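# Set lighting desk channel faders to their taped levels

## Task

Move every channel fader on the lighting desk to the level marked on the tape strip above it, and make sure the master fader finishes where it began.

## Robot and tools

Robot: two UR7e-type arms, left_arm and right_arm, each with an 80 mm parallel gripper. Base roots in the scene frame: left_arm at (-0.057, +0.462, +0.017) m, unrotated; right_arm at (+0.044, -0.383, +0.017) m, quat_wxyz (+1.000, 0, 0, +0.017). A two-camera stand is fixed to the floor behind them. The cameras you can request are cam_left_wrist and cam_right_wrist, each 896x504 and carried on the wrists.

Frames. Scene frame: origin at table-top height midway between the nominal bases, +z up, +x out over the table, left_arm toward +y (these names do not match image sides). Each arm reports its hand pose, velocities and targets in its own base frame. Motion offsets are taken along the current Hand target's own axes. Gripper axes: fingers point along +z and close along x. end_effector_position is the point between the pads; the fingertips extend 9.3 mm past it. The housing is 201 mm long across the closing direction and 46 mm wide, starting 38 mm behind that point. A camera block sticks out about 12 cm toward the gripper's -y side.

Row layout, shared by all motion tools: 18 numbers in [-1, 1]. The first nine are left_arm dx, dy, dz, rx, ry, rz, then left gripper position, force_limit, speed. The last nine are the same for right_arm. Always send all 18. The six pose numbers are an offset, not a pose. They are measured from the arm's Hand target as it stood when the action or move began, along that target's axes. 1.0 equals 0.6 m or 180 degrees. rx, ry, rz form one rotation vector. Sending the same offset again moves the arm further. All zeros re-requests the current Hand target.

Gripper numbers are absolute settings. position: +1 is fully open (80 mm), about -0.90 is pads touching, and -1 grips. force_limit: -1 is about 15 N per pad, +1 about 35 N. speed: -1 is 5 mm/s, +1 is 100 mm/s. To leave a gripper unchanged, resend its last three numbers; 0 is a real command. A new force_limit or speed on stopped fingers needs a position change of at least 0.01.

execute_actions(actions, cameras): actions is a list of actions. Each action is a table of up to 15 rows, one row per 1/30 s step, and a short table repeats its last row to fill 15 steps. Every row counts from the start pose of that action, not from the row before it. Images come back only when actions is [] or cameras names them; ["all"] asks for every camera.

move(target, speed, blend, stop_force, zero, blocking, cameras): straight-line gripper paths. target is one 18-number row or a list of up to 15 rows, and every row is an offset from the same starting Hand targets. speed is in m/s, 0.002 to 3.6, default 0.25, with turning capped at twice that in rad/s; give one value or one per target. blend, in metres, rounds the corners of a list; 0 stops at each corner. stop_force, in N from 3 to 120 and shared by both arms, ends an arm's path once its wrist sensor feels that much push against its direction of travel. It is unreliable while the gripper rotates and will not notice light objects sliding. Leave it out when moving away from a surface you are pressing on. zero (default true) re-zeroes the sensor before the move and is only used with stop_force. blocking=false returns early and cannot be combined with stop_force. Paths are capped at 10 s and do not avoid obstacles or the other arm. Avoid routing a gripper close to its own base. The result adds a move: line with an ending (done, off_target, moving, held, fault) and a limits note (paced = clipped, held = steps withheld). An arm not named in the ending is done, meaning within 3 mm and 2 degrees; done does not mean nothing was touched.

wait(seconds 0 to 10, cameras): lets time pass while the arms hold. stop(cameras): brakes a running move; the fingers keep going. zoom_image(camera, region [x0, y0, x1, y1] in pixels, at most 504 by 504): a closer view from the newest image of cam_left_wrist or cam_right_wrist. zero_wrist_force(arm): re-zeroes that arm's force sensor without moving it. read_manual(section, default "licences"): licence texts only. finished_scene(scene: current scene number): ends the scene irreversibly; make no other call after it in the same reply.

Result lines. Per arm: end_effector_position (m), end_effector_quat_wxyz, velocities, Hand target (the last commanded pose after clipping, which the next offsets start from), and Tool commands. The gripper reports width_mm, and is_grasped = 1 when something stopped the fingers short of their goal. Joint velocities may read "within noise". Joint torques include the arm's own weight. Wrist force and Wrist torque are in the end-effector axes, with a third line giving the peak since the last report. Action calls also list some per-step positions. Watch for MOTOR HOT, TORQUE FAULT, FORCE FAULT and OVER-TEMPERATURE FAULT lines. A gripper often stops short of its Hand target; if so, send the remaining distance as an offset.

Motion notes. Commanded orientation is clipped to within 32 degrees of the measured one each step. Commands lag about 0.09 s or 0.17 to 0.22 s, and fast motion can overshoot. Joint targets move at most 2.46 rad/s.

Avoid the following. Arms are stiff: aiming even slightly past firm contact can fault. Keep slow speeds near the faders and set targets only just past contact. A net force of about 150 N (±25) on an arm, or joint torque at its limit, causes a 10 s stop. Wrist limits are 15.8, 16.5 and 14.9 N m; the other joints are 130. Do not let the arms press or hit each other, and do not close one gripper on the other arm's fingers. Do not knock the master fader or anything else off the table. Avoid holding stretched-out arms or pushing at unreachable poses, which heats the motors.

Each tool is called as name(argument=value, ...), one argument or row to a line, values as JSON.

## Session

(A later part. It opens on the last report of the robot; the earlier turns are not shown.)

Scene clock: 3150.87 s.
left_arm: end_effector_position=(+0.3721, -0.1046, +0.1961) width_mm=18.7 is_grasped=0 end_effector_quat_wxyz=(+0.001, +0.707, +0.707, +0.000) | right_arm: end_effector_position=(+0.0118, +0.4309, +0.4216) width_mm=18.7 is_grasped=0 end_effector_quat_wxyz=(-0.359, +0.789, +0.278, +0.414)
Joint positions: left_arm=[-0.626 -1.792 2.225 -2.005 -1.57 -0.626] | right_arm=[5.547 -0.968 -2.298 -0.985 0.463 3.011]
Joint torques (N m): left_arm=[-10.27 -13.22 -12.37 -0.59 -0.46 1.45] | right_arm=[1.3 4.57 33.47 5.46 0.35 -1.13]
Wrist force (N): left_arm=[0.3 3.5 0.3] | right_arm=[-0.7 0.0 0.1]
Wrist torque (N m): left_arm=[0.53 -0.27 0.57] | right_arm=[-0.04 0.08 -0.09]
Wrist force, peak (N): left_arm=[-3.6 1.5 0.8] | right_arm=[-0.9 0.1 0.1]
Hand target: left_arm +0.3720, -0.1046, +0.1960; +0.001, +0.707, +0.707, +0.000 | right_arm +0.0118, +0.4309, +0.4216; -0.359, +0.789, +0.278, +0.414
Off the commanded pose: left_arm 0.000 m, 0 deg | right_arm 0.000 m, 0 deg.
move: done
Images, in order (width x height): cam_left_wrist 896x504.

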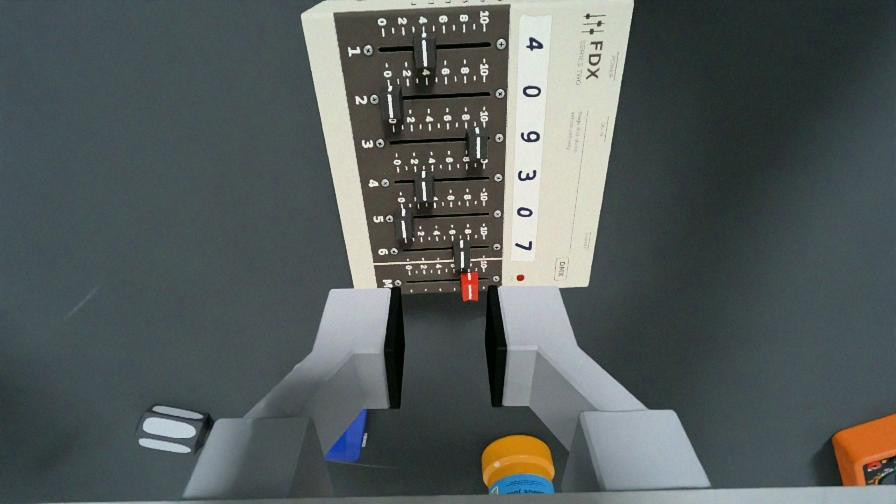

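move(
  target=[
    [0,-0.0167,0.2067,0,0,0,-0.46,0,0,0,0,0,0,0,0,-0.46,0,0],
  ],
  speed=[0.25],
  cameras=["cam_left_wrist"],
)

zoom_image(
  camera="cam_left_wrist",
  region=[290, 0, 610, 300],
)

move(
  target=[
    [0,0.1467,0,0,0,0,-0.46,0,0,0,0,0,0,0,0,-0.46,0,0],
  ],
  speed=[0.15],
  cameras=["cam_left_wrist"],
)

zoom_image(
  camera="cam_left_wrist",
  region=[290, 0, 610, 300],
)

Scene clock: 3193.97 s.
left_arm: end_effector_position=(+0.3622, -0.1048, +0.0721) width_mm=18.7 is_grasped=0 end_effector_quat_wxyz=(+0.001, +0.707, +0.707, +0.000) end_effector_velocity=(+0.001, +0.000, -0.001) end_effector_angular_velocity=(-0.002, -0.002, +0.002) | right_arm: end_effector_position=(+0.0118, +0.4309, +0.4216) width_mm=18.7 is_grasped=0 end_effector_quat_wxyz=(-0.359, +0.789, +0.278, +0.414)
Joint positions: left_arm=[-0.643 -1.574 2.44 -2.438 -1.571 -0.642] | right_arm=[5.547 -0.968 -2.298 -0.985 0.463 3.011]
Joint velocities: left_arm=[0.003 0.003 0.001 -0.007 0 0.001] | right_arm=[within noise]
Joint torques (N m): left_arm=[9.67 -8.56 -7.54 -4.55 1.93 1.37] | right_arm=[1.09 6.01 31.87 5.29 0.39 -0.97]
Wrist force (N): left_arm=[0.1 3.3 0.8] | right_arm=[-0.4 -0.1 -0.1]
Wrist torque (N m): left_arm=[0.45 -0.28 0.54] | right_arm=[-0.04 0.04 -0.09]
Wrist force, peak (N): left_arm=[0.2 3.9 -2.7] | right_arm=[-0.9 -0.3 0.1]
Hand target: left_arm +0.3621, -0.1047, +0.0720; +0.001, +0.707, +0.707, +0.000 | right_arm +0.0118, +0.4309, +0.4216; -0.359, +0.789, +0.278, +0.414
Off the commanded pose: left_arm 0.000 m, 0 deg | right_arm 0.000 m, 0 deg.
move: done
Images, in order (width x height): cam_left_wrist 896x504.

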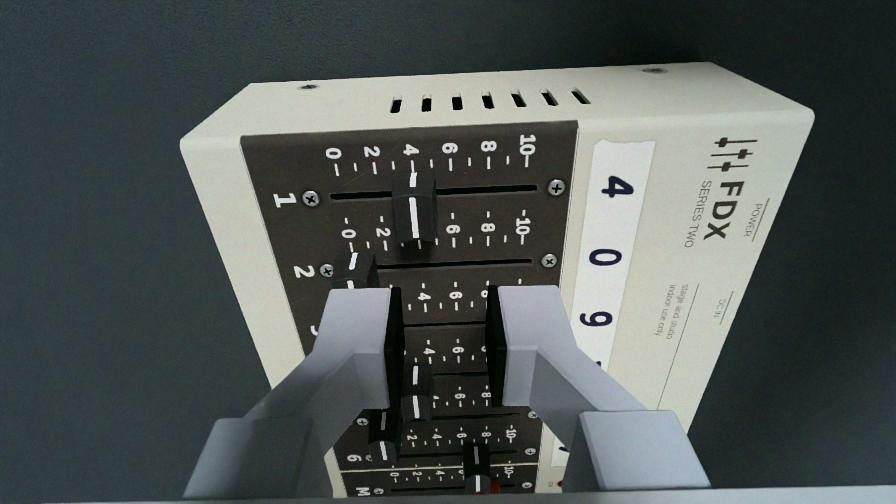

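Scaled by 1.575 from the camera's 896x504 image, which has a finer 1280x720 frame.

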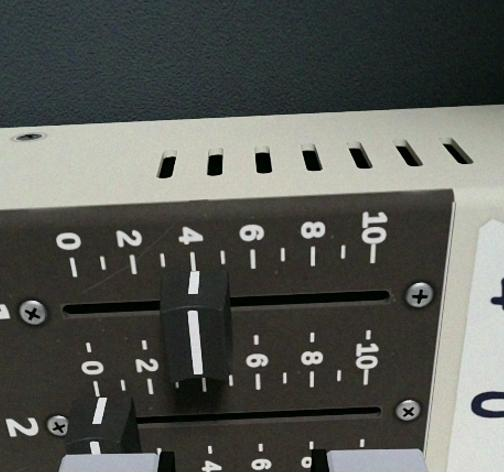

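Scene clock: 3195.03 s.
left_arm: end_effector_position=(+0.4501, -0.1047, +0.0720) width_mm=18.7 is_grasped=0 end_effector_quat_wxyz=(+0.001, +0.707, +0.707, +0.000) | right_arm: end_effector_position=(+0.0118, +0.4309, +0.4216) width_mm=18.7 is_grasped=0 end_effector_quat_wxyz=(-0.359, +0.789, +0.278, +0.414)
Joint positions: left_arm=[-0.521 -1.382 2.219 -2.409 -1.571 -0.521] | right_arm=[5.547 -0.968 -2.298 -0.985 0.463 3.011]
Joint torques (N m): left_arm=[-4.37 -16.76 -26.9 -4.62 -0.93 0.1] | right_arm=[0.75 5.78 32.87 5.5 0.45 -0.8]
Wrist force (N): left_arm=[0.7 3.1 0.4] | right_arm=[-0.6 0.1 -0.3]
Wrist torque (N m): left_arm=[0.48 -0.32 0.44] | right_arm=[-0.02 0.07 -0.09]
Wrist force, peak (N): left_arm=[0.7 5.7 0.5] | right_arm=[-0.8 0.0 -0.1]
Hand target: left_arm +0.4502, -0.1048, +0.0721; +0.001, +0.707, +0.707, +0.000 | right_arm +0.0118, +0.4309, +0.4216; -0.359, +0.789, +0.278, +0.414
Off the commanded pose: left_arm 0.000 m, 0 deg | right_arm 0.000 m, 0 deg.
move: done
Images, in order (width x height): cam_left_wrist 896x504.

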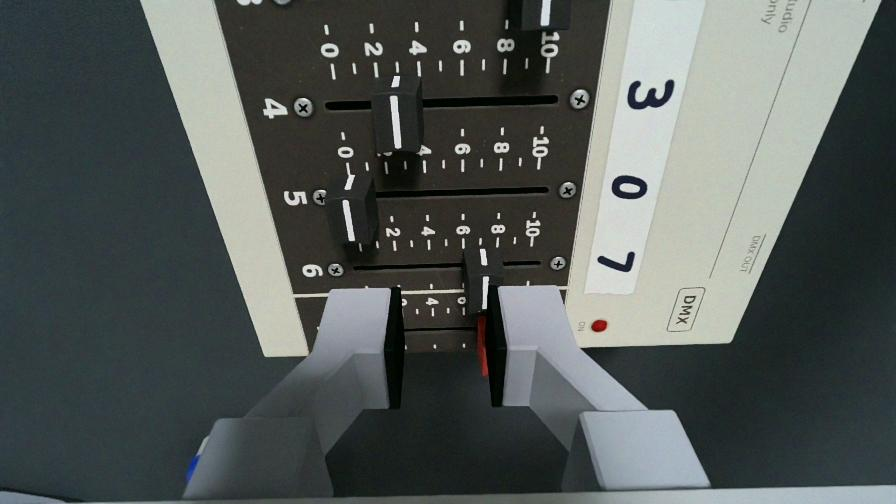

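Scaled by 1.575 from the camera's 896x504 image, which has a finer 1280x720 frame.

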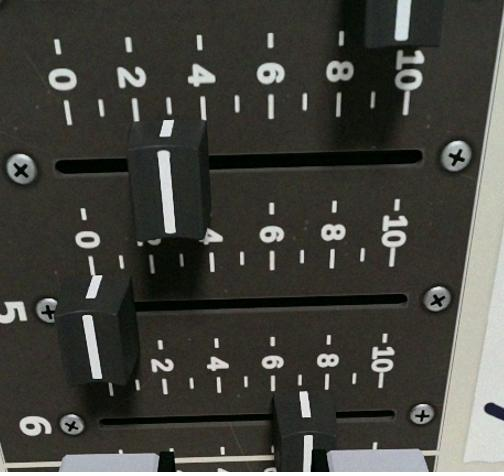

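move(
  target=[
    [0.0167,0.0028,0,0,0,0,-0.46,0,0,0,0,0,0,0,0,-0.46,0,0],
    [0.0167,0.0028,0.0317,0,0,0,-0.46,0,0,0,0,0,0,0,0,-0.46,0,0],
    [-0.0044,0.0028,0.0317,0,0,0,-0.46,0,0,0,0,0,0,0,0,-0.46,0,0],
    [0.0006,0.0028,0,0,0,0,-0.46,0,0,0,0,0,0,0,0,-0.46,0,0],
    [-0.0369,-0.0339,0,0,0,0,-0.46,0,0,0,0,0,0,0,0,-0.46,0,0],
    [-0.0369,-0.0339,0.0317,0,0,0,-0.46,0,0,0,0,0,0,0,0,-0.46,0,0],
    [-0.0001,-0.0339,0.0317,0,0,0,-0.46,0,0,0,0,0,0,0,0,-0.46,0,0],
    [-0.0051,-0.0339,0,0,0,0,-0.46,0,0,0,0,0,0,0,0,-0.46,0,0],
    [-0.0165,-0.0706,0,0,0,0,-0.46,0,0,0,0,0,0,0,0,-0.46,0,0],
    [-0.0165,-0.0706,0.0317,0,0,0,-0.46,0,0,0,0,0,0,0,0,-0.46,0,0],
    [-0.0364,-0.0706,0.0317,0,0,0,-0.46,0,0,0,0,0,0,0,0,-0.46,0,0],
    [-0.0314,-0.0706,0,0,0,0,-0.46,0,0,0,0,0,0,0,0,-0.46,0,0],
    [0,0,0,0,0,0,-0.46,0,0,0,0,0,0,0,0,-0.46,0,0],
  ],
  speed=[0.12,0.15,0.05,0.15,0.12,0.15,0.05,0.15,0.12,0.15,0.05,0.15,0.15],
  blend=[0.01,0.004,0,0.01,0.01,0.004,0,0.01,0.01,0.004,0,0.01,0],
  blocking=false,
)

Scene clock: 3215.80 s.
left_arm: end_effector_position=(+0.4518, -0.1036, +0.0529) width_mm=18.7 is_grasped=0 end_effector_quat_wxyz=(+0.001, +0.707, +0.707, +0.000) end_effector_velocity=(+0.000, -0.050, +0.010) end_effector_angular_velocity=(+0.000, +0.001, -0.002) | right_arm: end_effector_position=(+0.0118, +0.4309, +0.4216) width_mm=18.7 is_grasped=0 end_effector_quat_wxyz=(-0.359, +0.789, +0.278, +0.414)
Joint positions: left_arm=[-0.517 -1.336 2.232 -2.468 -1.571 -0.517] | right_arm=[5.547 -0.968 -2.298 -0.985 0.463 3.011]
Joint velocities: left_arm=[-0.098 -0.001 -0.04 0.041 0 -0.096] | right_arm=[within noise]
Joint torques (N m): left_arm=[-11.55 -29.17 -28.36 -0.28 -1.59 -2.15] | right_arm=[1.06 5.55 33.61 5.23 0.58 -1.07]
Wrist force (N): left_arm=[2.0 3.5 0.5] | right_arm=[-0.5 -0.2 -0.1]
Wrist torque (N m): left_arm=[0.51 -0.33 0.54] | right_arm=[-0.06 0.05 -0.08]
Wrist force, peak (N): left_arm=[1.3 3.2 2.7] | right_arm=[-0.8 -0.3 -0.3]
Hand target: left_arm +0.4519, -0.1063, +0.0531; +0.001, +0.707, +0.707, +0.000 | right_arm +0.0118, +0.4309, +0.4216; -0.359, +0.789, +0.278, +0.414
Tool commands: left_gripper/position=-0.46 left_gripper/force_limit=+0.0 left_gripper/speed=+0.0 right_gripper/position=-0.46 right_gripper/force_limit=+0.0 right_gripper/speed=+0.0
Off the commanded pose: left_arm 0.019 m, 0 deg | right_arm 0.000 m, 0 deg.
move: running; path passed 2 of 13 targets; blend cut to 0.0051 m at target 1

wait(
  seconds=10,
)

move(
  target=[
    [0.0293,-0.1073,0,0,0,0,-0.46,0,0,0,0,0,0,0,0,-0.46,0,0],
    [0.0293,-0.1073,0.0317,0,0,0,-0.46,0,0,0,0,0,0,0,0,-0.46,0,0],
    [0.0077,-0.1073,0.0317,0,0,0,-0.46,0,0,0,0,0,0,0,0,-0.46,0,0],
    [0.0127,-0.1073,0,0,0,0,-0.46,0,0,0,0,0,0,0,0,-0.46,0,0],
    [-0.0397,-0.144,0,0,0,0,-0.46,0,0,0,0,0,0,0,0,-0.46,0,0],
    [-0.0397,-0.144,0.0317,0,0,0,-0.46,0,0,0,0,0,0,0,0,-0.46,0,0],
    [-0.0181,-0.144,0.0317,0,0,0,-0.46,0,0,0,0,0,0,0,0,-0.46,0,0],
    [-0.0231,-0.144,0,0,0,0,-0.46,0,0,0,0,0,0,0,0,-0.46,0,0],
    [-0.0114,-0.1807,0,0,0,0,-0.46,0,0,0,0,0,0,0,0,-0.46,0,0],
    [-0.0114,-0.1807,0.0317,0,0,0,-0.46,0,0,0,0,0,0,0,0,-0.46,0,0],
    [0.011,-0.1807,0.0317,0,0,0,-0.46,0,0,0,0,0,0,0,0,-0.46,0,0],
    [0.006,-0.1807,0,0,0,0,-0.46,0,0,0,0,0,0,0,0,-0.46,0,0],
    [-0.0011,-0.1306,-0.207,0,0,0,-0.46,0,0,0,0,0,0,0,0,-0.46,0,0],
  ],
  speed=[0.12,0.15,0.05,0.15,0.12,0.15,0.05,0.15,0.12,0.15,0.05,0.15,0.3],
  blend=[0.01,0.004,0,0.01,0.01,0.004,0,0.01,0.01,0.004,0,0.01,0],
  cameras=["cam_left_wrist"],
)

zoom_image(
  camera="cam_left_wrist",
  region=[380, 10, 520, 110],
)

zoom_image(
  camera="cam_left_wrist",
  region=[380, 95, 520, 195],
)

zoom_image(
  camera="cam_left_wrist",
  region=[380, 180, 520, 280],
)

Scene clock: 3229.83 s.
left_arm: end_effector_position=(+0.4502, -0.1048, +0.0721) width_mm=18.7 is_grasped=0 end_effector_quat_wxyz=(+0.001, +0.707, +0.707, +0.000) | right_arm: end_effector_position=(+0.0118, +0.4309, +0.4216) width_mm=18.7 is_grasped=0 end_effector_quat_wxyz=(-0.359, +0.789, +0.278, +0.414)
Joint positions: left_arm=[-0.521 -1.382 2.219 -2.409 -1.571 -0.521] | right_arm=[5.547 -0.968 -2.298 -0.985 0.463 3.011]
Joint torques (N m): left_arm=[9.94 -17.06 -28.04 -4.23 -1.63 1.23] | right_arm=[0.19 4.4 33.32 5.31 0.67 -0.95]
Wrist force (N): left_arm=[0.8 3.3 0.5] | right_arm=[-0.5 0.1 -0.3]
Wrist torque (N m): left_arm=[0.51 -0.33 0.43] | right_arm=[-0.02 0.06 -0.08]
Wrist force, peak (N): left_arm=[1.5 5.6 0.5] | right_arm=[-0.9 0.3 -0.2]
Hand target: left_arm +0.4502, -0.1048, +0.0721; +0.001, +0.707, +0.707, +0.000 | right_arm +0.0118, +0.4309, +0.4216; -0.359, +0.789, +0.278, +0.414
Tool commands: left_gripper/position=-0.46 left_gripper/force_limit=+0.0 left_gripper/speed=+0.0 right_gripper/position=-0.46 right_gripper/force_limit=+0.0 right_gripper/speed=+0.0
Off the commanded pose: left_arm 0.000 m, 0 deg | right_arm 0.000 m, 0 deg.
earlier move: done; blend cut to 0.0051 m at target 1, 0.0096 m at target 4, 0.0095 m at target 5, 0.0096 m at target 8, 0.0095 m at target 9, 0.0096 m at target 12
wait: 0.00 of 10 s (the move ended)

Scene clock: 3233.97 s.
left_arm: end_effector_position=(+0.3716, -0.1052, +0.1961) width_mm=18.7 is_grasped=0 end_effector_quat_wxyz=(+0.000, +0.707, +0.707, +0.000) | right_arm: end_effector_position=(+0.0118, +0.4309, +0.4216) width_mm=18.7 is_grasped=0 end_effector_quat_wxyz=(-0.359, +0.789, +0.278, +0.414)
Joint positions: left_arm=[-0.628 -1.793 2.225 -2.004 -1.571 -0.628] | right_arm=[5.547 -0.968 -2.298 -0.985 0.463 3.011]
Joint torques (N m): left_arm=[-11.91 -18.56 -33.9 -0.05 -1.58 -1.46] | right_arm=[0.76 3.47 33.26 5.45 0.38 -0.98]
Wrist force (N): left_arm=[0.3 3.4 -0.1] | right_arm=[-0.4 -0.3 0.0]
Wrist torque (N m): left_arm=[0.51 -0.28 0.46] | right_arm=[-0.08 0.04 -0.09]
Wrist force, peak (N): left_arm=[0.7 5.5 0.4] | right_arm=[-0.8 -0.3 -0.2]
Hand target: left_arm +0.3717, -0.1053, +0.1962; +0.001, +0.707, +0.707, +0.000 | right_arm +0.0118, +0.4309, +0.4216; -0.359, +0.789, +0.278, +0.414
Off the commanded pose: left_arm 0.000 m, 0 deg | right_arm 0.000 m, 0 deg.
move: done; blend cut to 0.0095 m at target 1, 0.0096 m at target 4, 0.0095 m at target 5, 0.0096 m at target 8, 0.0095 m at target 9, 0.0096 m at target 12
Images, in order (width x height): cam_left_wrist 896x504.

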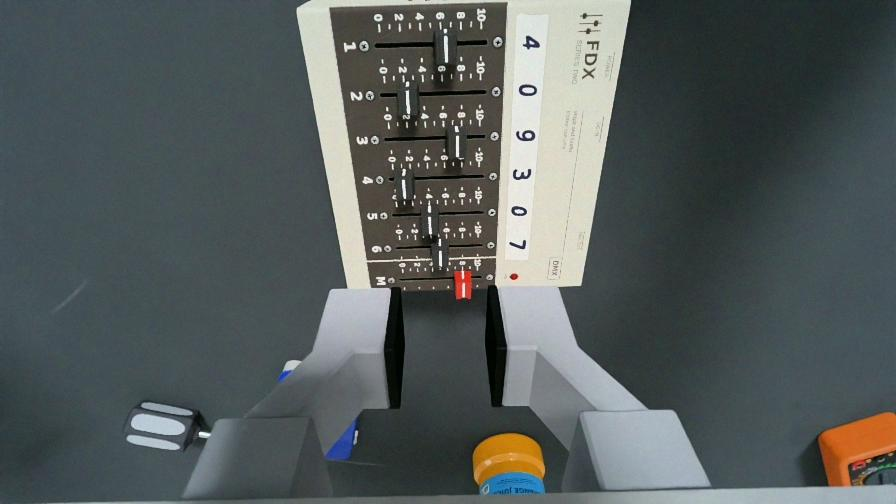

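Scaled by 3.600 from the camera's 896x504 image, which has a finer 1280x720 frame.

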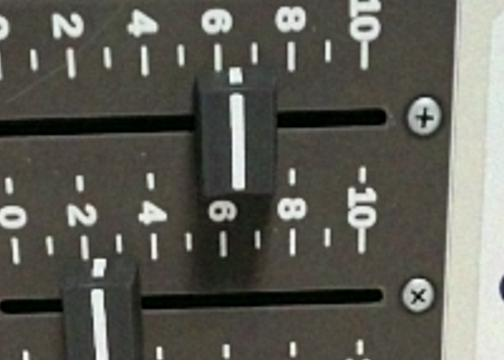

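Scaled by 3.600 from the camera's 896x504 image, which has a finer 1280x720 frame.

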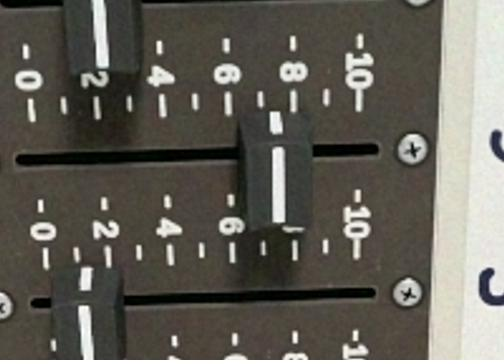

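Scaled by 3.600 from the camera's 896x504 image, which has a finer 1280x720 frame.

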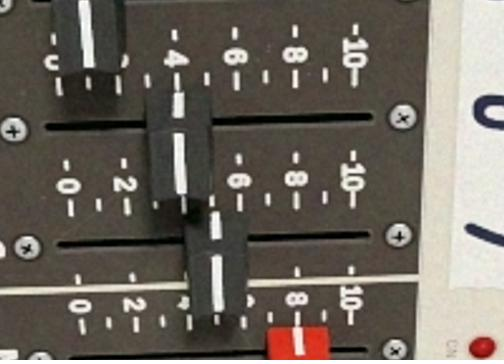

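move(
  target=[
    [0.1,0.05,-0.15,0,0,0,-0.46,0,0,0,0,0,0,0,0,-0.46,0,0],
    [0.8287,0.4665,-0.2542,-0.3817,-0.0277,-0.3515,-0.46,0,0,0,0,0,0,0,0,-0.46,0,0],
  ],
  speed=[0.25,0.4],
  blend=[0.05,0],
)

move(
  target=[
    [0,0,0,0,0,0,-0.46,0,0,-0.1610,-0.1308,0.3931,-0.1185,0.0465,0.0553,-0.46,0,0],
  ],
  speed=[0.3],
  cameras=["cam_left_wrist","cam_right_wrist"],
)

Scene clock: 3289.67 s.
left_arm: end_effector_position=(+0.6516, +0.3918, +0.3487) width_mm=18.7 is_grasped=0 end_effector_quat_wxyz=(+0.406, +0.136, +0.833, +0.351) | right_arm: end_effector_position=(+0.0118, +0.4309, +0.4216) width_mm=18.7 is_grasped=0 end_effector_quat_wxyz=(-0.359, +0.789, +0.278, +0.414)
Joint positions: left_arm=[0.3 -1.163 1.704 -3.232 -1.344 -0.805] | right_arm=[5.547 -0.968 -2.298 -0.985 0.463 3.011]
Joint torques (N m): left_arm=[-9.83 -31.21 -29.89 -4.16 -0.11 -1.66] | right_arm=[-0.59 5.94 32.28 5.48 0.51 -0.89]
Wrist force (N): left_arm=[0.1 -0.1 0.2] | right_arm=[-0.5 0.0 0.1]
Wrist torque (N m): left_arm=[-0.01 -0.01 0.05] | right_arm=[-0.04 0.06 -0.09]
Wrist force, peak (N): left_arm=[-1.0 2.5 2.7] | right_arm=[-1.1 0.0 -0.1]
Hand target: left_arm +0.6517, +0.3918, +0.3488; +0.406, +0.136, +0.833, +0.351 | right_arm +0.0118, +0.4309, +0.4216; -0.359, +0.789, +0.278, +0.414
Off the commanded pose: left_arm 0.000 m, 0 deg | right_arm 0.000 m, 0 deg.
move: done

Scene clock: 3291.10 s.
left_arm: end_effector_position=(+0.6517, +0.3918, +0.3488) width_mm=18.7 is_grasped=0 end_effector_quat_wxyz=(+0.406, +0.136, +0.833, +0.351) | right_arm: end_effector_position=(+0.0125, +0.6512, +0.2713) width_mm=18.7 is_grasped=0 end_effector_quat_wxyz=(-0.261, +0.831, +0.101, +0.481) end_effector_velocity=(+0.000, +0.001, +0.000) end_effector_angular_velocity=(+0.004, +0.002, -0.003)
Joint positions: left_arm=[0.3 -1.163 1.704 -3.233 -1.344 -0.805] | right_arm=[5.226 -1.876 -1.9 -0.705 0.424 3.264]
Joint velocities: left_arm=[within noise] | right_arm=[-0.001 -0.002 0.003 0 -0.001 0.005]
Joint torques (N m): left_arm=[-11.7 -30.84 -32.52 -4.63 1.86 -1.69] | right_arm=[5.59 29.01 31.61 3.52 0.8 1.45]
Wrist force (N): left_arm=[-0.1 0.3 0.1] | right_arm=[-0.5 0.1 0.1]
Wrist torque (N m): left_arm=[0.03 0.02 0.04] | right_arm=[0.00 0.04 -0.08]
Wrist force, peak (N): left_arm=[0.1 0.3 0.4] | right_arm=[-2.4 -2.2 1.9]
Hand target: left_arm +0.6517, +0.3918, +0.3488; +0.406, +0.136, +0.833, +0.351 | right_arm +0.0124, +0.6512, +0.2713; -0.261, +0.831, +0.101, +0.481
Off the commanded pose: left_arm 0.000 m, 0 deg | right_arm 0.000 m, 0 deg.
move: done

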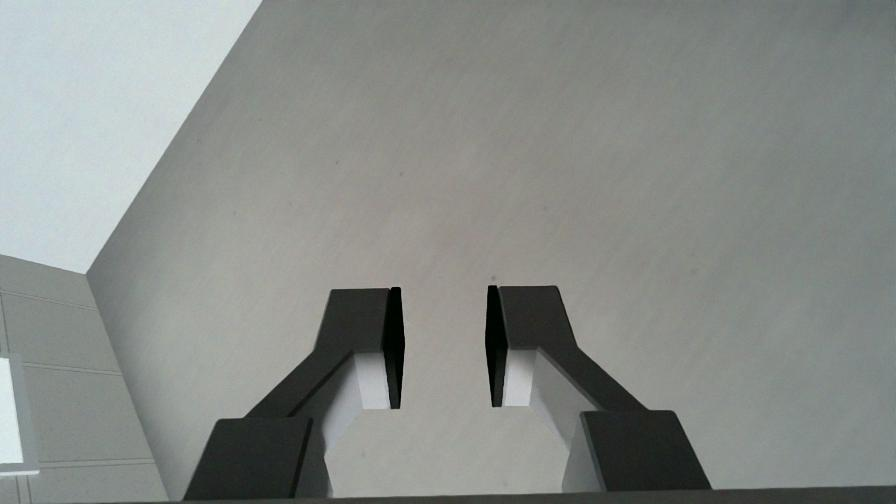

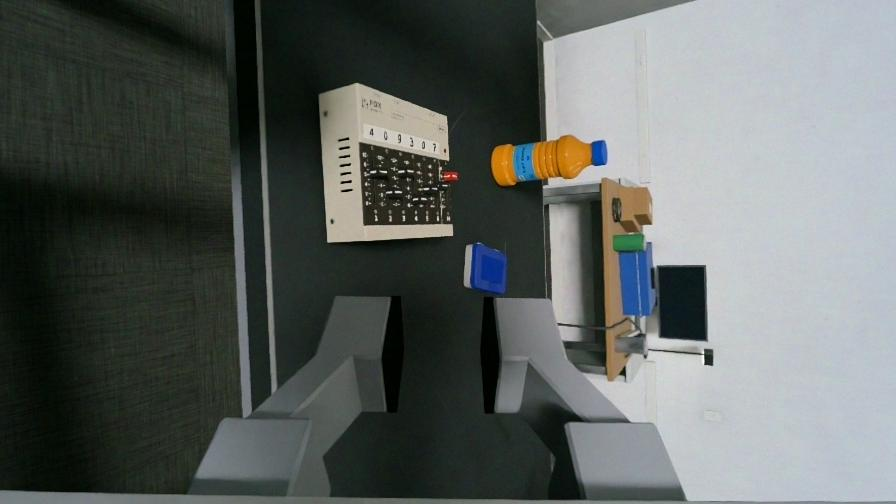

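move(
  target=[
    [0,0,0,0,0,0,-0.46,0,0,0.0282,0.1528,0.4987,0.1121,-0.3789,-0.3703,-0.46,0,0],
    [0,0,0,0,0,0,-0.46,0,0,-0.0572,0.1864,0.5386,0.1121,-0.3789,-0.3703,-0.46,0,0],
  ],
  speed=[0.5,0.25],
  blend=[0.03,0],
  cameras=["cam_right_wrist"],
)

zoom_image(
  camera="cam_right_wrist",
  region=[290, 0, 610, 300],
)

move(
  target=[
    [0,0,0,0,0,0,-0.46,0,0,0,0.1467,0,0,0,0,-0.46,0,0],
  ],
  speed=[0.15],
  cameras=["cam_right_wrist"],
)

zoom_image(
  camera="cam_right_wrist",
  region=[290, 0, 610, 300],
)

Scene clock: 3312.20 s.
left_arm: end_effector_position=(+0.6517, +0.3918, +0.3488) width_mm=18.7 is_grasped=0 end_effector_quat_wxyz=(+0.406, +0.136, +0.833, +0.351) | right_arm: end_effector_position=(+0.2830, +0.7310, +0.0751) width_mm=18.7 is_grasped=0 end_effector_quat_wxyz=(-0.001, +0.709, +0.705, -0.001)
Joint positions: left_arm=[0.3 -1.163 1.704 -3.233 -1.344 -0.805] | right_arm=[4.513 -2.401 -1.153 -1.16 1.573 1.376]
Joint torques (N m): left_arm=[-11.06 -30.31 -32.12 -4.65 2.02 -1.41] | right_arm=[9.64 54.36 14.05 5.37 -1.88 -0.81]
Wrist force (N): left_arm=[0.1 0.2 0.2] | right_arm=[1.2 -1.2 3.8]
Wrist torque (N m): left_arm=[0.02 -0.01 0.05] | right_arm=[-0.12 -0.29 -0.04]
Wrist force, peak (N): left_arm=[0.2 0.3 0.4] | right_arm=[0.9 -1.2 6.8]
Hand target: left_arm +0.6517, +0.3918, +0.3488; +0.406, +0.136, +0.833, +0.351 | right_arm +0.2830, +0.7310, +0.0749; -0.001, +0.709, +0.705, -0.001
Off the commanded pose: left_arm 0.000 m, 0 deg | right_arm 0.000 m, 0 deg.
move: done
Images, in order (width x height): cam_right_wrist 896x504.

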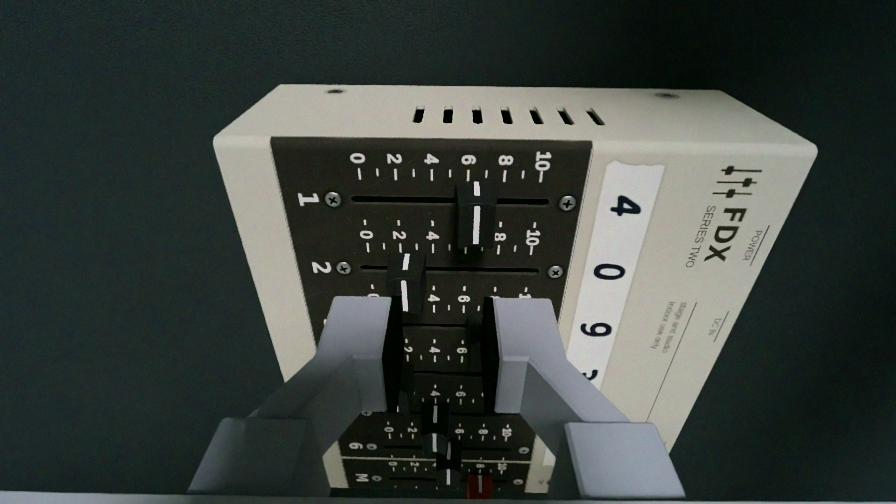

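Scaled by 1.575 from the camera's 896x504 image, which has a finer 1280x720 frame.

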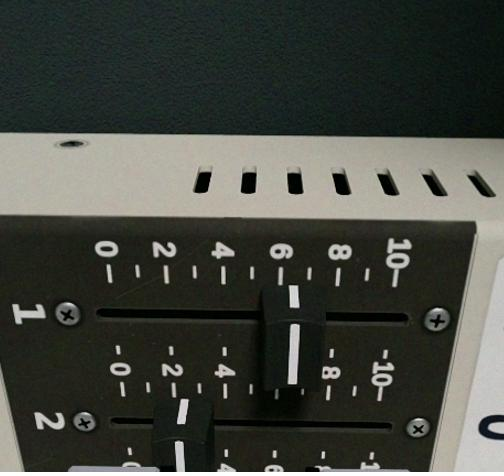

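Scene clock: 3313.27 s.
left_arm: end_effector_position=(+0.6517, +0.3918, +0.3488) width_mm=18.7 is_grasped=0 end_effector_quat_wxyz=(+0.406, +0.136, +0.833, +0.351) | right_arm: end_effector_position=(+0.3710, +0.7305, +0.0746) width_mm=18.7 is_grasped=0 end_effector_quat_wxyz=(-0.001, +0.709, +0.705, -0.001)
Joint positions: left_arm=[0.3 -1.163 1.704 -3.233 -1.344 -0.805] | right_arm=[4.405 -2.492 -0.982 -1.24 1.573 1.268]
Joint torques (N m): left_arm=[-12.44 -31.02 -32.24 -4.6 1.92 -1.47] | right_arm=[0.06 65.43 29.32 5.28 2.42 -0.57]
Wrist force (N): left_arm=[-0.2 -0.1 0.3] | right_arm=[1.3 -1.3 2.9]
Wrist torque (N m): left_arm=[-0.01 0.02 0.04] | right_arm=[-0.13 -0.29 -0.04]
Wrist force, peak (N): left_arm=[-0.2 0.1 0.4] | right_arm=[1.2 -4.3 3.7]
Hand target: left_arm +0.6517, +0.3918, +0.3488; +0.406, +0.136, +0.833, +0.351 | right_arm +0.3710, +0.7305, +0.0747; -0.001, +0.709, +0.705, -0.001
Off the commanded pose: left_arm 0.000 m, 0 deg | right_arm 0.000 m, 0 deg.
move: done
Images, in order (width x height): cam_right_wrist 896x504.

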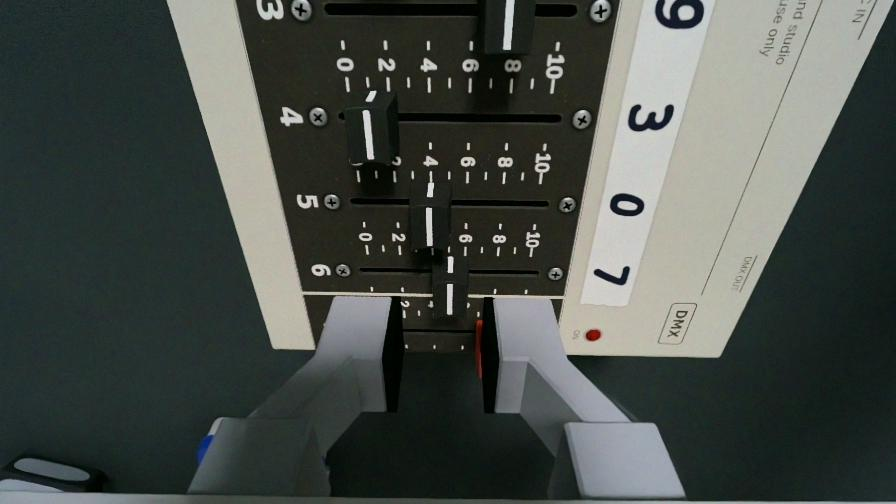

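Scaled by 1.575 from the camera's 896x504 image, which has a finer 1280x720 frame.

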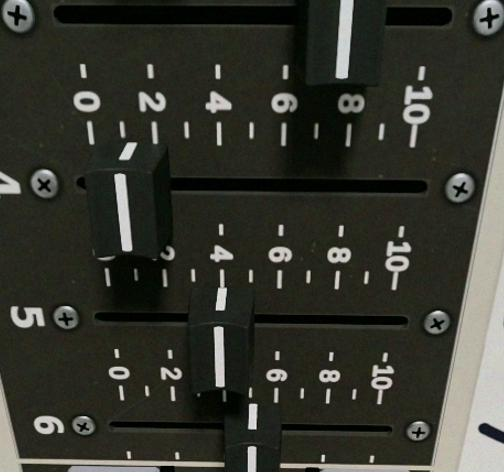

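move(
  target=[
    [0,0,0,0,0,0,-0.46,0,0,0.0038,0.0012,0,0,0,0,-0.46,0,0],
    [0,0,0,0,0,0,-0.46,0,0,0.0038,0.0012,0.0317,0,0,0,-0.46,0,0],
    [0,0,0,0,0,0,-0.46,0,0,0.024,0.0012,0.0317,0,0,0,-0.46,0,0],
    [0,0,0,0,0,0,-0.46,0,0,0.019,0.0012,0,0,0,0,-0.46,0,0],
    [0,0,0,0,0,0,-0.46,0,0,-0.0049,-0.0355,0,0,0,0,-0.46,0,0],
    [0,0,0,0,0,0,-0.46,0,0,-0.0049,-0.0355,0.0317,0,0,0,-0.46,0,0],
    [0,0,0,0,0,0,-0.46,0,0,-0.041,-0.0355,0.0317,0,0,0,-0.46,0,0],
    [0,0,0,0,0,0,-0.46,0,0,-0.036,-0.0355,0,0,0,0,-0.46,0,0],
    [0,0,0,0,0,0,-0.46,0,0,-0.0252,-0.0722,0,0,0,0,-0.46,0,0],
    [0,0,0,0,0,0,-0.46,0,0,-0.0252,-0.0722,0.0317,0,0,0,-0.46,0,0],
    [0,0,0,0,0,0,-0.46,0,0,-0.006,-0.0722,0.0317,0,0,0,-0.46,0,0],
    [0,0,0,0,0,0,-0.46,0,0,-0.011,-0.0722,0,0,0,0,-0.46,0,0],
    [0,0,0,0,0,0,-0.46,0,0,0,0,0,0,0,0,-0.46,0,0],
  ],
  speed=[0.12,0.15,0.05,0.15,0.12,0.15,0.05,0.15,0.12,0.15,0.05,0.15,0.15],
  blend=[0.01,0.004,0,0.01,0.01,0.004,0,0.01,0.01,0.004,0,0.01,0],
  blocking=false,
)

Scene clock: 3336.20 s.
left_arm: end_effector_position=(+0.6517, +0.3918, +0.3488) width_mm=18.7 is_grasped=0 end_effector_quat_wxyz=(+0.406, +0.136, +0.833, +0.351) | right_arm: end_effector_position=(+0.3718, +0.7428, +0.0559) width_mm=18.7 is_grasped=0 end_effector_quat_wxyz=(-0.001, +0.709, +0.705, -0.001) end_effector_velocity=(-0.001, +0.045, +0.002) end_effector_angular_velocity=(-0.003, +0.001, +0.001)
Joint positions: left_arm=[0.3 -1.163 1.704 -3.233 -1.344 -0.805] | right_arm=[4.409 -2.541 -0.939 -1.234 1.573 1.272]
Joint velocities: left_arm=[within noise] | right_arm=[0.017 -0.111 0.222 -0.114 0 0.016]
Joint torques (N m): left_arm=[-11.41 -31.2 -31.82 -4.62 1.97 -1.22] | right_arm=[13.18 58.37 34.83 -0.36 1.61 1.52]
Wrist force (N): left_arm=[0.1 0.1 0.1] | right_arm=[0.1 -0.7 3.2]
Wrist torque (N m): left_arm=[0.01 -0.01 0.04] | right_arm=[-0.11 -0.29 -0.02]
Wrist force, peak (N): left_arm=[0.2 -0.1 0.4] | right_arm=[0.4 -1.4 5.3]
Hand target: left_arm +0.6517, +0.3918, +0.3488; +0.406, +0.136, +0.833, +0.351 | right_arm +0.3717, +0.7449, +0.0557; -0.001, +0.709, +0.705, -0.001
Tool commands: left_gripper/position=-0.46 left_gripper/force_limit=+0.0 left_gripper/speed=+0.0 right_gripper/position=-0.46 right_gripper/force_limit=+0.0 right_gripper/speed=+0.0
Off the commanded pose: left_arm 0.000 m, 0 deg | right_arm 0.022 m, 0 deg.
move: running; path passed 3 of 13 targets; blend cut to 0.0012 m at target 1

wait(
  seconds=10,
)

move(
  target=[
    [0,0,0,0,0,0,-0.46,0,0,0.0204,-0.1089,0,0,0,0,-0.46,0,0],
    [0,0,0,0,0,0,-0.46,0,0,0.0204,-0.1089,0.0317,0,0,0,-0.46,0,0],
    [0,0,0,0,0,0,-0.46,0,0,0.039,-0.1089,0.0317,0,0,0,-0.46,0,0],
    [0,0,0,0,0,0,-0.46,0,0,0.034,-0.1089,0,0,0,0,-0.46,0,0],
    [0,0,0,0,0,0,-0.46,0,0,-0.0167,-0.1456,0,0,0,0,-0.46,0,0],
    [0,0,0,0,0,0,-0.46,0,0,-0.0167,-0.1456,0.0317,0,0,0,-0.46,0,0],
    [0,0,0,0,0,0,-0.46,0,0,-0.041,-0.1456,0.0317,0,0,0,-0.46,0,0],
    [0,0,0,0,0,0,-0.46,0,0,-0.036,-0.1456,0,0,0,0,-0.46,0,0],
    [0,0,0,0,0,0,-0.46,0,0,0.0134,-0.1823,0,0,0,0,-0.46,0,0],
    [0,0,0,0,0,0,-0.46,0,0,0.0134,-0.1823,0.0317,0,0,0,-0.46,0,0],
    [0,0,0,0,0,0,-0.46,0,0,-0.0117,-0.1823,0.0317,0,0,0,-0.46,0,0],
    [0,0,0,0,0,0,-0.46,0,0,-0.0067,-0.1823,0,0,0,0,-0.46,0,0],
    [0,0,0,0,0,0,-0.46,0,0,0.0024,-0.1322,-0.207,0,0,0,-0.46,0,0],
  ],
  speed=[0.12,0.15,0.05,0.15,0.12,0.15,0.05,0.15,0.12,0.15,0.05,0.15,0.3],
  blend=[0.01,0.004,0,0.01,0.01,0.004,0,0.01,0.01,0.004,0,0.01,0],
  cameras=["cam_right_wrist"],
)

zoom_image(
  camera="cam_right_wrist",
  region=[380, 10, 520, 110],
)

zoom_image(
  camera="cam_right_wrist",
  region=[380, 95, 520, 195],
)

zoom_image(
  camera="cam_right_wrist",
  region=[380, 180, 520, 280],
)

Scene clock: 3348.57 s.
left_arm: end_effector_position=(+0.6517, +0.3918, +0.3488) width_mm=18.7 is_grasped=0 end_effector_quat_wxyz=(+0.406, +0.136, +0.833, +0.351) | right_arm: end_effector_position=(+0.3710, +0.7305, +0.0747) width_mm=18.7 is_grasped=0 end_effector_quat_wxyz=(-0.001, +0.709, +0.705, -0.001)
Joint positions: left_arm=[0.3 -1.163 1.704 -3.233 -1.344 -0.805] | right_arm=[4.405 -2.492 -0.982 -1.24 1.573 1.268]
Joint torques (N m): left_arm=[-11.32 -30.58 -31.33 -4.65 1.97 -1.21] | right_arm=[-0.15 55.92 33.19 0.04 2.19 -1.09]
Wrist force (N): left_arm=[-0.1 -0.1 0.2] | right_arm=[1.3 -1.2 3.2]
Wrist torque (N m): left_arm=[-0.01 0.01 0.04] | right_arm=[-0.12 -0.29 -0.03]
Wrist force, peak (N): left_arm=[-0.1 0.1 0.5] | right_arm=[1.9 -1.8 5.7]
Hand target: left_arm +0.6517, +0.3918, +0.3488; +0.406, +0.136, +0.833, +0.351 | right_arm +0.3710, +0.7305, +0.0747; -0.001, +0.709, +0.705, -0.001
Tool commands: left_gripper/position=-0.46 left_gripper/force_limit=+0.0 left_gripper/speed=+0.0 right_gripper/position=-0.46 right_gripper/force_limit=+0.0 right_gripper/speed=+0.0
Off the commanded pose: left_arm 0.000 m, 0 deg | right_arm 0.000 m, 0 deg.
earlier move: done; blend cut to 0.0012 m at target 1, 0.0096 m at target 4, 0.0095 m at target 5, 0.0096 m at target 8, 0.0095 m at target 9, 0.0096 m at target 12
wait: 0.00 of 10 s (the move ended)

Scene clock: 3352.87 s.
left_arm: end_effector_position=(+0.6517, +0.3918, +0.3488) width_mm=18.7 is_grasped=0 end_effector_quat_wxyz=(+0.406, +0.136, +0.833, +0.351) | right_arm: end_effector_position=(+0.2921, +0.7325, +0.1989) width_mm=18.7 is_grasped=0 end_effector_quat_wxyz=(-0.001, +0.709, +0.705, -0.001)
Joint positions: left_arm=[0.3 -1.163 1.704 -3.233 -1.344 -0.805] | right_arm=[4.502 -2.322 -0.967 -1.425 1.573 1.365]
Joint torques (N m): left_arm=[-11.82 -31.4 -31.24 -4.56 2.02 -0.91] | right_arm=[11.31 69.48 32.73 -0.24 1.67 1.63]
Wrist force (N): left_arm=[0.0 -0.1 0.2] | right_arm=[0.7 -1.5 3.2]
Wrist torque (N m): left_arm=[-0.02 0.00 0.05] | right_arm=[-0.18 -0.25 -0.01]
Wrist force, peak (N): left_arm=[-0.1 0.3 0.4] | right_arm=[0.9 -1.7 6.2]
Hand target: left_arm +0.6517, +0.3918, +0.3488; +0.406, +0.136, +0.833, +0.351 | right_arm +0.2920, +0.7325, +0.1991; -0.001, +0.709, +0.705, -0.001
Off the commanded pose: left_arm 0.000 m, 0 deg | right_arm 0.000 m, 0 deg.
move: done; blend cut to 0.0095 m at target 1, 0.0096 m at target 4, 0.0095 m at target 5, 0.0096 m at target 8, 0.0095 m at target 9, 0.0096 m at target 12
Images, in order (width x height): cam_right_wrist 896x504.

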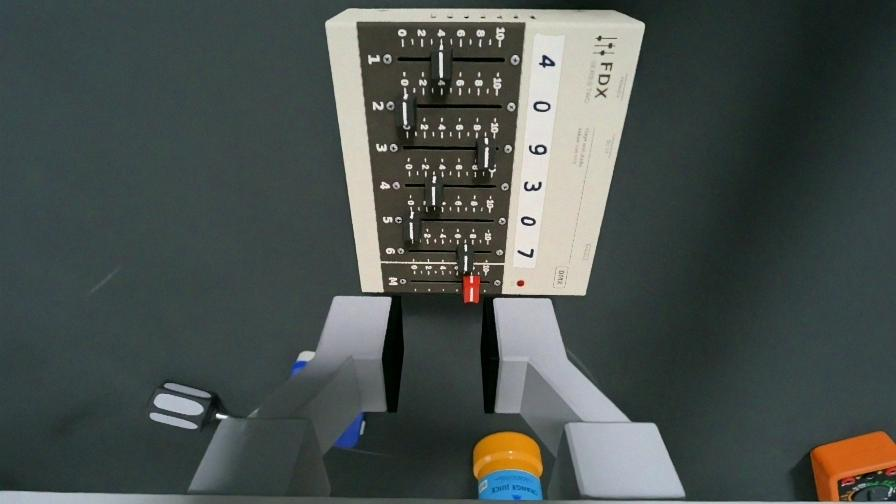

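Scaled by 3.600 from the camera's 896x504 image, which has a finer 1280x720 frame.

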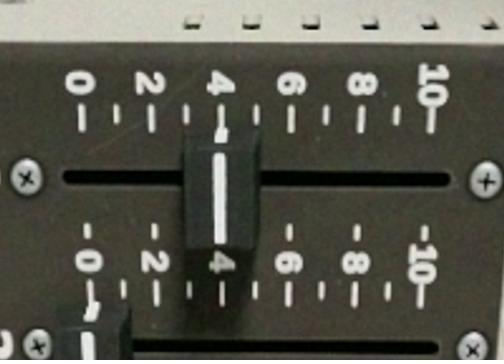

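Scaled by 3.600 from the camera's 896x504 image, which has a finer 1280x720 frame.

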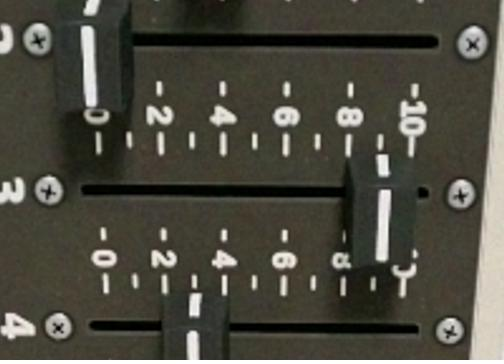

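Scaled by 3.600 from the camera's 896x504 image, which has a finer 1280x720 frame.

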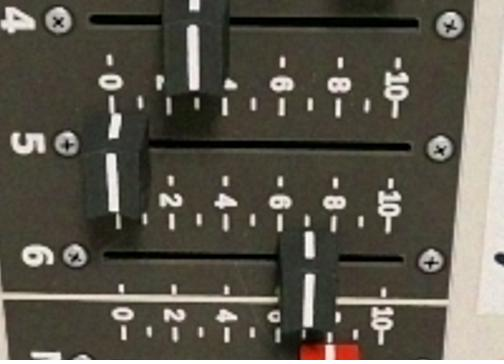

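move(
  target=[
    [0,0,0,0,0,0,-0.46,0,0,-0.1355,-0.4658,-0.1203,-0.1121,0.3789,0.3703,-0.46,0,0],
  ],
  speed=[0.35],
)

move(
  target=[
    [0,0,0,0,0,0,-0.46,0,0,0.1219,0.1287,0.4519,0.1121,-0.3789,-0.3703,-0.46,0,0],
  ],
  speed=[0.5],
  cameras=["cam_right_wrist"],
)

zoom_image(
  camera="cam_right_wrist",
  region=[330, 0, 570, 150],
)

zoom_image(
  camera="cam_right_wrist",
  region=[330, 140, 570, 290],
)

Scene clock: 3398.00 s.
left_arm: end_effector_position=(+0.6517, +0.3918, +0.3488) width_mm=18.7 is_grasped=0 end_effector_quat_wxyz=(+0.406, +0.136, +0.833, +0.351) | right_arm: end_effector_position=(+0.0124, +0.6526, +0.2723) width_mm=18.7 is_grasped=0 end_effector_quat_wxyz=(-0.261, +0.831, +0.101, +0.481)
Joint positions: left_arm=[0.3 -1.163 1.704 -3.233 -1.344 -0.805] | right_arm=[5.225 -1.878 -1.895 -0.705 0.425 3.262]
Joint torques (N m): left_arm=[-11.68 -31.04 -31.82 -4.45 1.91 -0.74] | right_arm=[-2.26 30.05 10.82 -0.05 -4.34 1.26]
Wrist force (N): left_arm=[-0.2 -0.1 0.4] | right_arm=[-0.5 -0.3 -0.2]
Wrist torque (N m): left_arm=[-0.01 0.03 0.05] | right_arm=[-0.05 0.04 -0.08]
Wrist force, peak (N): left_arm=[-0.1 -0.3 0.4] | right_arm=[1.7 0.1 4.1]
Hand target: left_arm +0.6517, +0.3918, +0.3488; +0.406, +0.136, +0.833, +0.351 | right_arm +0.0124, +0.6525, +0.2722; -0.261, +0.831, +0.101, +0.481
Off the commanded pose: left_arm 0.000 m, 0 deg | right_arm 0.000 m, 0 deg.
move: done

Scene clock: 3400.33 s.
left_arm: end_effector_position=(+0.6517, +0.3918, +0.3488) width_mm=18.7 is_grasped=0 end_effector_quat_wxyz=(+0.406, +0.136, +0.833, +0.351) | right_arm: end_effector_position=(+0.2851, +0.7249, +0.1999) width_mm=18.7 is_grasped=0 end_effector_quat_wxyz=(-0.001, +0.709, +0.705, -0.001) end_effector_velocity=(+0.000, +0.000, +0.001) end_effector_angular_velocity=(-0.003, +0.000, +0.002)
Joint positions: left_arm=[0.3 -1.163 1.704 -3.233 -1.344 -0.805] | right_arm=[4.509 -2.294 -1.012 -1.407 1.573 1.372]
Joint velocities: left_arm=[within noise] | right_arm=[0 0 0.003 -0.005 0 -0.002]
Joint torques (N m): left_arm=[-12.06 -29.8 -30.26 -4.52 1.84 -0.66] | right_arm=[9.86 49.36 35 -0.02 -1.69 -1.13]
Wrist force (N): left_arm=[0.0 0.0 0.1] | right_arm=[1.0 -1.3 3.7]
Wrist torque (N m): left_arm=[0.00 0.01 0.05] | right_arm=[-0.14 -0.26 -0.02]
Wrist force, peak (N): left_arm=[-0.2 -0.1 0.5] | right_arm=[1.8 0.3 4.0]
Hand target: left_arm +0.6517, +0.3918, +0.3488; +0.406, +0.136, +0.833, +0.351 | right_arm +0.2850, +0.7250, +0.1999; -0.001, +0.709, +0.705, -0.001
Off the commanded pose: left_arm 0.000 m, 0 deg | right_arm 0.000 m, 0 deg.
move: done
Images, in order (width x height): cam_right_wrist 896x504.

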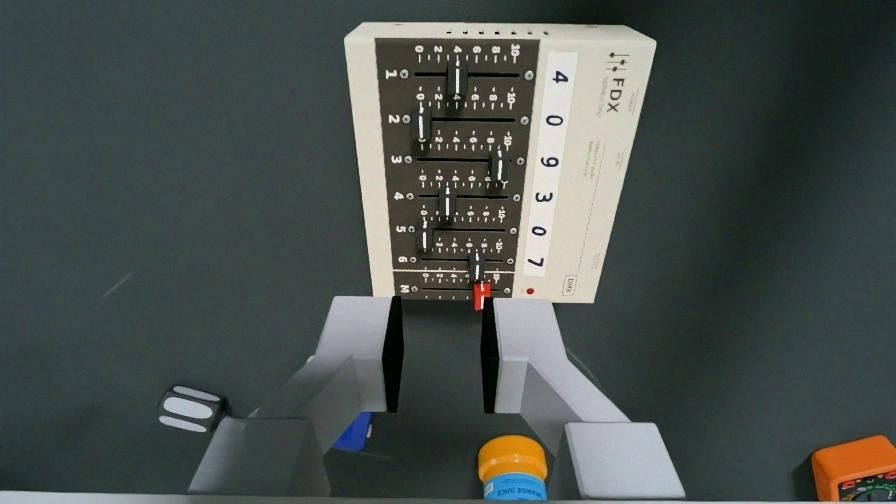

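Scaled by 2.100 from the camera's 896x504 image, which has a finer 1280x720 frame.

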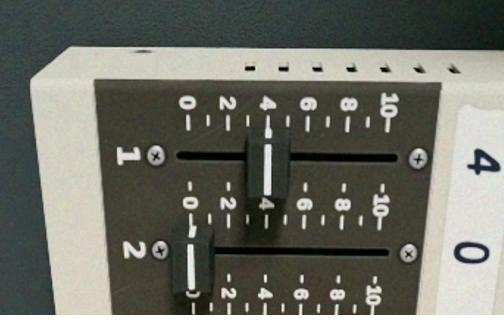

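Scaled by 2.100 from the camera's 896x504 image, which has a finer 1280x720 frame.

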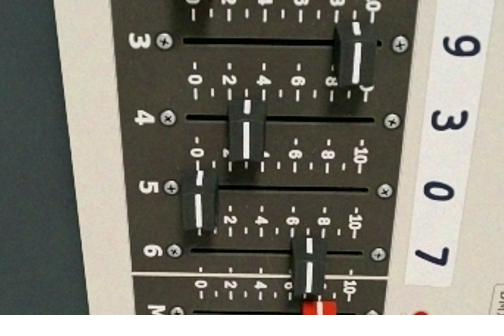

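move(
  target=[
    [0,0,0,0,0,0,-0.46,0,0,0.0273,0.1448,0.207,0,0,0,-0.46,0,0],
    [0,0,0,0,0,0,-0.46,0,0,0.0273,0.1448,0.2387,0,0,0,-0.46,0,0],
    [0,0,0,0,0,0,-0.46,0,0,0.0052,0.1448,0.2387,0,0,0,-0.46,0,0],
    [0,0,0,0,0,0,-0.46,0,0,0.0102,0.1448,0.207,0,0,0,-0.46,0,0],
    [0,0,0,0,0,0,-0.46,0,0,-0.0249,0.1082,0.207,0,0,0,-0.46,0,0],
    [0,0,0,0,0,0,-0.46,0,0,-0.0249,0.1082,0.2387,0,0,0,-0.46,0,0],
    [0,0,0,0,0,0,-0.46,0,0,0.0035,0.1082,0.2387,0,0,0,-0.46,0,0],
    [0,0,0,0,0,0,-0.46,0,0,-0.0015,0.1082,0.207,0,0,0,-0.46,0,0],
    [0,0,0,0,0,0,-0.46,0,0,-0.0028,0.0715,0.207,0,0,0,-0.46,0,0],
    [0,0,0,0,0,0,-0.46,0,0,-0.0028,0.0715,0.2387,0,0,0,-0.46,0,0],
    [0,0,0,0,0,0,-0.46,0,0,0.0186,0.0715,0.2387,0,0,0,-0.46,0,0],
    [0,0,0,0,0,0,-0.46,0,0,0.0136,0.0715,0.207,0,0,0,-0.46,0,0],
    [0,0,0,0,0,0,-0.46,0,0,0,0.0715,0.207,0,0,0,-0.46,0,0],
  ],
  speed=[0.25,0.15,0.05,0.15,0.12,0.15,0.05,0.15,0.12,0.15,0.05,0.15,0.15],
  blend=[0.01,0.004,0,0.01,0.01,0.004,0,0.01,0.01,0.004,0,0.01,0],
  blocking=false,
)

Scene clock: 3437.23 s.
left_arm: end_effector_position=(+0.6517, +0.3918, +0.3488) width_mm=18.7 is_grasped=0 end_effector_quat_wxyz=(+0.406, +0.136, +0.833, +0.351) | right_arm: end_effector_position=(+0.3392, +0.7341, +0.1217) width_mm=18.7 is_grasped=0 end_effector_quat_wxyz=(-0.001, +0.709, +0.705, -0.001) end_effector_velocity=(+0.138, +0.024, -0.197) end_effector_angular_velocity=(+0.001, -0.001, -0.002)
Joint positions: left_arm=[0.3 -1.163 1.704 -3.233 -1.344 -0.805] | right_arm=[4.445 -2.423 -0.985 -1.305 1.573 1.308]
Joint velocities: left_arm=[within noise] | right_arm=[-0.158 -0.368 0.157 0.211 -0.001 -0.157]
Joint torques (N m): left_arm=[-11.94 -31.27 -31.49 -4.47 1.88 -0.47] | right_arm=[-14.6 51.95 36.12 5.77 -2.04 -2.47]
Wrist force (N): left_arm=[0.1 0.0 0.2] | right_arm=[1.0 -1.4 3.1]
Wrist torque (N m): left_arm=[-0.01 -0.01 0.04] | right_arm=[-0.15 -0.25 0.00]
Wrist force, peak (N): left_arm=[0.0 0.1 0.5] | right_arm=[0.8 -0.9 4.3]
Hand target: left_arm +0.6517, +0.3918, +0.3488; +0.406, +0.136, +0.833, +0.351 | right_arm +0.3468, +0.7363, +0.1111; -0.001, +0.709, +0.705, -0.001
Tool commands: left_gripper/position=-0.46 left_gripper/force_limit=+0.0 left_gripper/speed=+0.0 right_gripper/position=-0.46 right_gripper/force_limit=+0.0 right_gripper/speed=+0.0
Off the commanded pose: left_arm 0.000 m, 0 deg | right_arm 0.048 m, 0 deg.
move: running; path passed 0 of 13 targets; blend cut to 0.0095 m at target 1

wait(
  seconds=10,
)

move(
  target=[
    [0,0,0,0,0,0,-0.46,0,0,0.0425,-0.0367,0,0,0,0,-0.46,0,0],
    [0,0,0,0,0,0,-0.46,0,0,0.0425,-0.0367,0.0317,0,0,0,-0.46,0,0],
    [0,0,0,0,0,0,-0.46,0,0,0.0205,-0.0367,0.0317,0,0,0,-0.46,0,0],
    [0,0,0,0,0,0,-0.46,0,0,0.0255,-0.0367,0,0,0,0,-0.46,0,0],
    [0,0,0,0,0,0,-0.46,0,0,-0.0244,-0.0733,0,0,0,0,-0.46,0,0],
    [0,0,0,0,0,0,-0.46,0,0,-0.0244,-0.0733,0.0317,0,0,0,-0.46,0,0],
    [0,0,0,0,0,0,-0.46,0,0,-0.0111,-0.0733,0.0317,0,0,0,-0.46,0,0],
    [0,0,0,0,0,0,-0.46,0,0,-0.0161,-0.0733,0,0,0,0,-0.46,0,0],
    [0,0,0,0,0,0,-0.46,0,0,0.0052,-0.11,0,0,0,0,-0.46,0,0],
    [0,0,0,0,0,0,-0.46,0,0,0.0052,-0.11,0.0317,0,0,0,-0.46,0,0],
    [0,0,0,0,0,0,-0.46,0,0,-0.0167,-0.11,0.0317,0,0,0,-0.46,0,0],
    [0,0,0,0,0,0,-0.46,0,0,-0.0117,-0.11,0,0,0,0,-0.46,0,0],
    [0,0,0,0,0,0,-0.46,0,0,0,-0.0715,-0.207,0,0,0,-0.46,0,0],
  ],
  speed=[0.12,0.15,0.05,0.15,0.12,0.15,0.05,0.15,0.12,0.15,0.05,0.15,0.3],
  blend=[0.01,0.004,0,0.01,0.01,0.004,0,0.01,0.01,0.004,0,0.01,0],
  cameras=["cam_right_wrist"],
)

zoom_image(
  camera="cam_right_wrist",
  region=[400, 20, 540, 120],
)

zoom_image(
  camera="cam_right_wrist",
  region=[400, 105, 540, 205],
)

zoom_image(
  camera="cam_right_wrist",
  region=[400, 190, 540, 290],
)

Scene clock: 3448.70 s.
left_arm: end_effector_position=(+0.6517, +0.3918, +0.3488) width_mm=18.7 is_grasped=0 end_effector_quat_wxyz=(+0.406, +0.136, +0.833, +0.351) | right_arm: end_effector_position=(+0.3276, +0.7246, +0.0755) width_mm=18.7 is_grasped=0 end_effector_quat_wxyz=(-0.001, +0.709, +0.705, -0.001)
Joint positions: left_arm=[0.3 -1.163 1.704 -3.233 -1.344 -0.805] | right_arm=[4.456 -2.429 -1.1 -1.185 1.573 1.319]
Joint torques (N m): left_arm=[-11.29 -30.71 -31.75 -4.62 1.96 -0.2] | right_arm=[10.72 70.53 13.84 1.74 -1.89 1.51]
Wrist force (N): left_arm=[0.1 0.1 0.2] | right_arm=[0.9 -1.4 3.2]
Wrist torque (N m): left_arm=[0.01 0.00 0.05] | right_arm=[-0.14 -0.25 -0.14]
Wrist force, peak (N): left_arm=[0.0 -0.3 0.5] | right_arm=[0.8 -1.3 5.7]
Hand target: left_arm +0.6517, +0.3918, +0.3488; +0.406, +0.136, +0.833, +0.351 | right_arm +0.3276, +0.7246, +0.0755; -0.001, +0.709, +0.705, -0.001
Tool commands: left_gripper/position=-0.46 left_gripper/force_limit=+0.0 left_gripper/speed=+0.0 right_gripper/position=-0.46 right_gripper/force_limit=+0.0 right_gripper/speed=+0.0
Off the commanded pose: left_arm 0.000 m, 0 deg | right_arm 0.000 m, 0 deg.
earlier move: done; blend cut to 0.0095 m at target 1, 0.0096 m at target 4, 0.0095 m at target 5, 0.0096 m at target 8, 0.0095 m at target 9, 0.0041 m at target 12
wait: 0.00 of 10 s (the move ended)

Scene clock: 3452.50 s.
left_arm: end_effector_position=(+0.6517, +0.3918, +0.3488) width_mm=18.7 is_grasped=0 end_effector_quat_wxyz=(+0.406, +0.136, +0.833, +0.351) | right_arm: end_effector_position=(+0.2851, +0.7249, +0.1997) width_mm=18.7 is_grasped=0 end_effector_quat_wxyz=(-0.001, +0.709, +0.705, -0.001)
Joint positions: left_arm=[0.3 -1.163 1.704 -3.233 -1.344 -0.805] | right_arm=[4.509 -2.294 -1.012 -1.407 1.573 1.372]
Joint torques (N m): left_arm=[-12.07 -31.18 -31.5 -4.62 1.93 -0.26] | right_arm=[11.12 67.81 35.45 -0.04 1.94 1.52]
Wrist force (N): left_arm=[-0.1 -0.1 0.3] | right_arm=[1.0 -1.2 3.8]
Wrist torque (N m): left_arm=[-0.01 0.01 0.05] | right_arm=[-0.13 -0.26 -0.02]
Wrist force, peak (N): left_arm=[-0.2 -0.2 0.5] | right_arm=[0.3 -1.4 6.2]
Hand target: left_arm +0.6517, +0.3918, +0.3488; +0.406, +0.136, +0.833, +0.351 | right_arm +0.2850, +0.7250, +0.1999; -0.001, +0.709, +0.705, -0.001
Off the commanded pose: left_arm 0.000 m, 0 deg | right_arm 0.000 m, 0 deg.
move: done; blend cut to 0.0095 m at target 1, 0.0096 m at target 4, 0.0095 m at target 5, 0.0096 m at target 8, 0.0095 m at target 9, 0.0096 m at target 12
Images, in order (width x height): cam_right_wrist 896x504.

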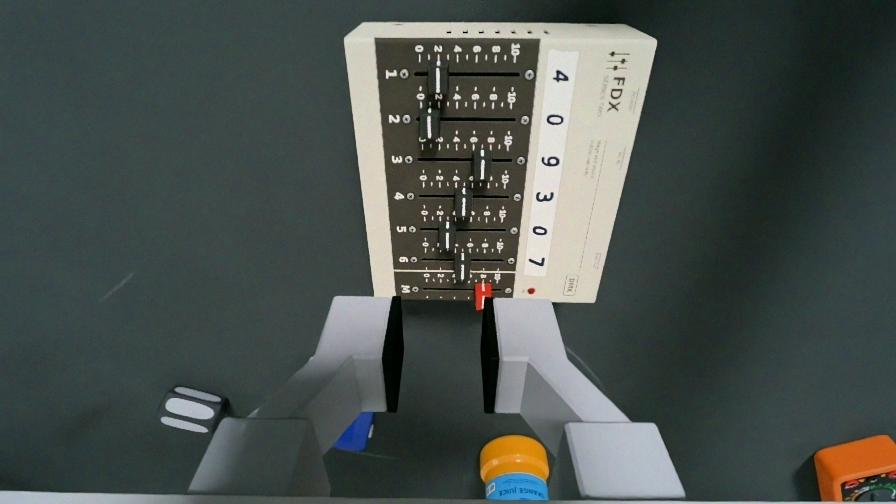

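Scaled by 3.600 from the camera's 896x504 image, which has a finer 1280x720 frame.

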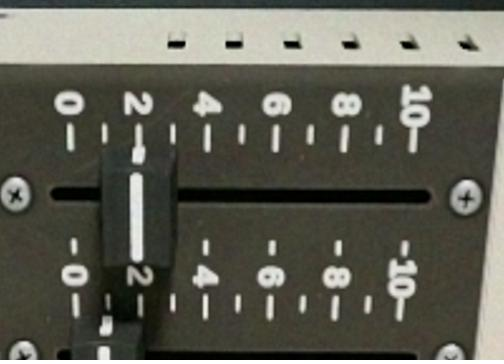

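Scaled by 3.600 from the camera's 896x504 image, which has a finer 1280x720 frame.

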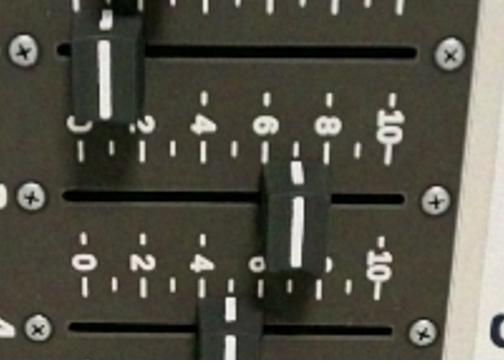

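Scaled by 3.600 from the camera's 896x504 image, which has a finer 1280x720 frame.

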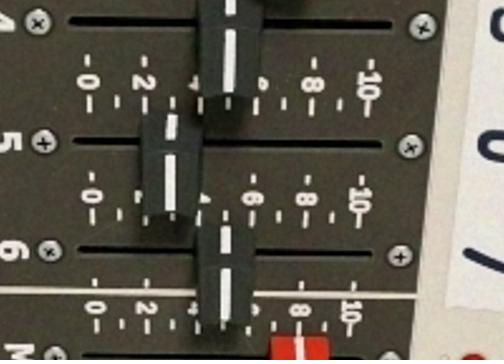

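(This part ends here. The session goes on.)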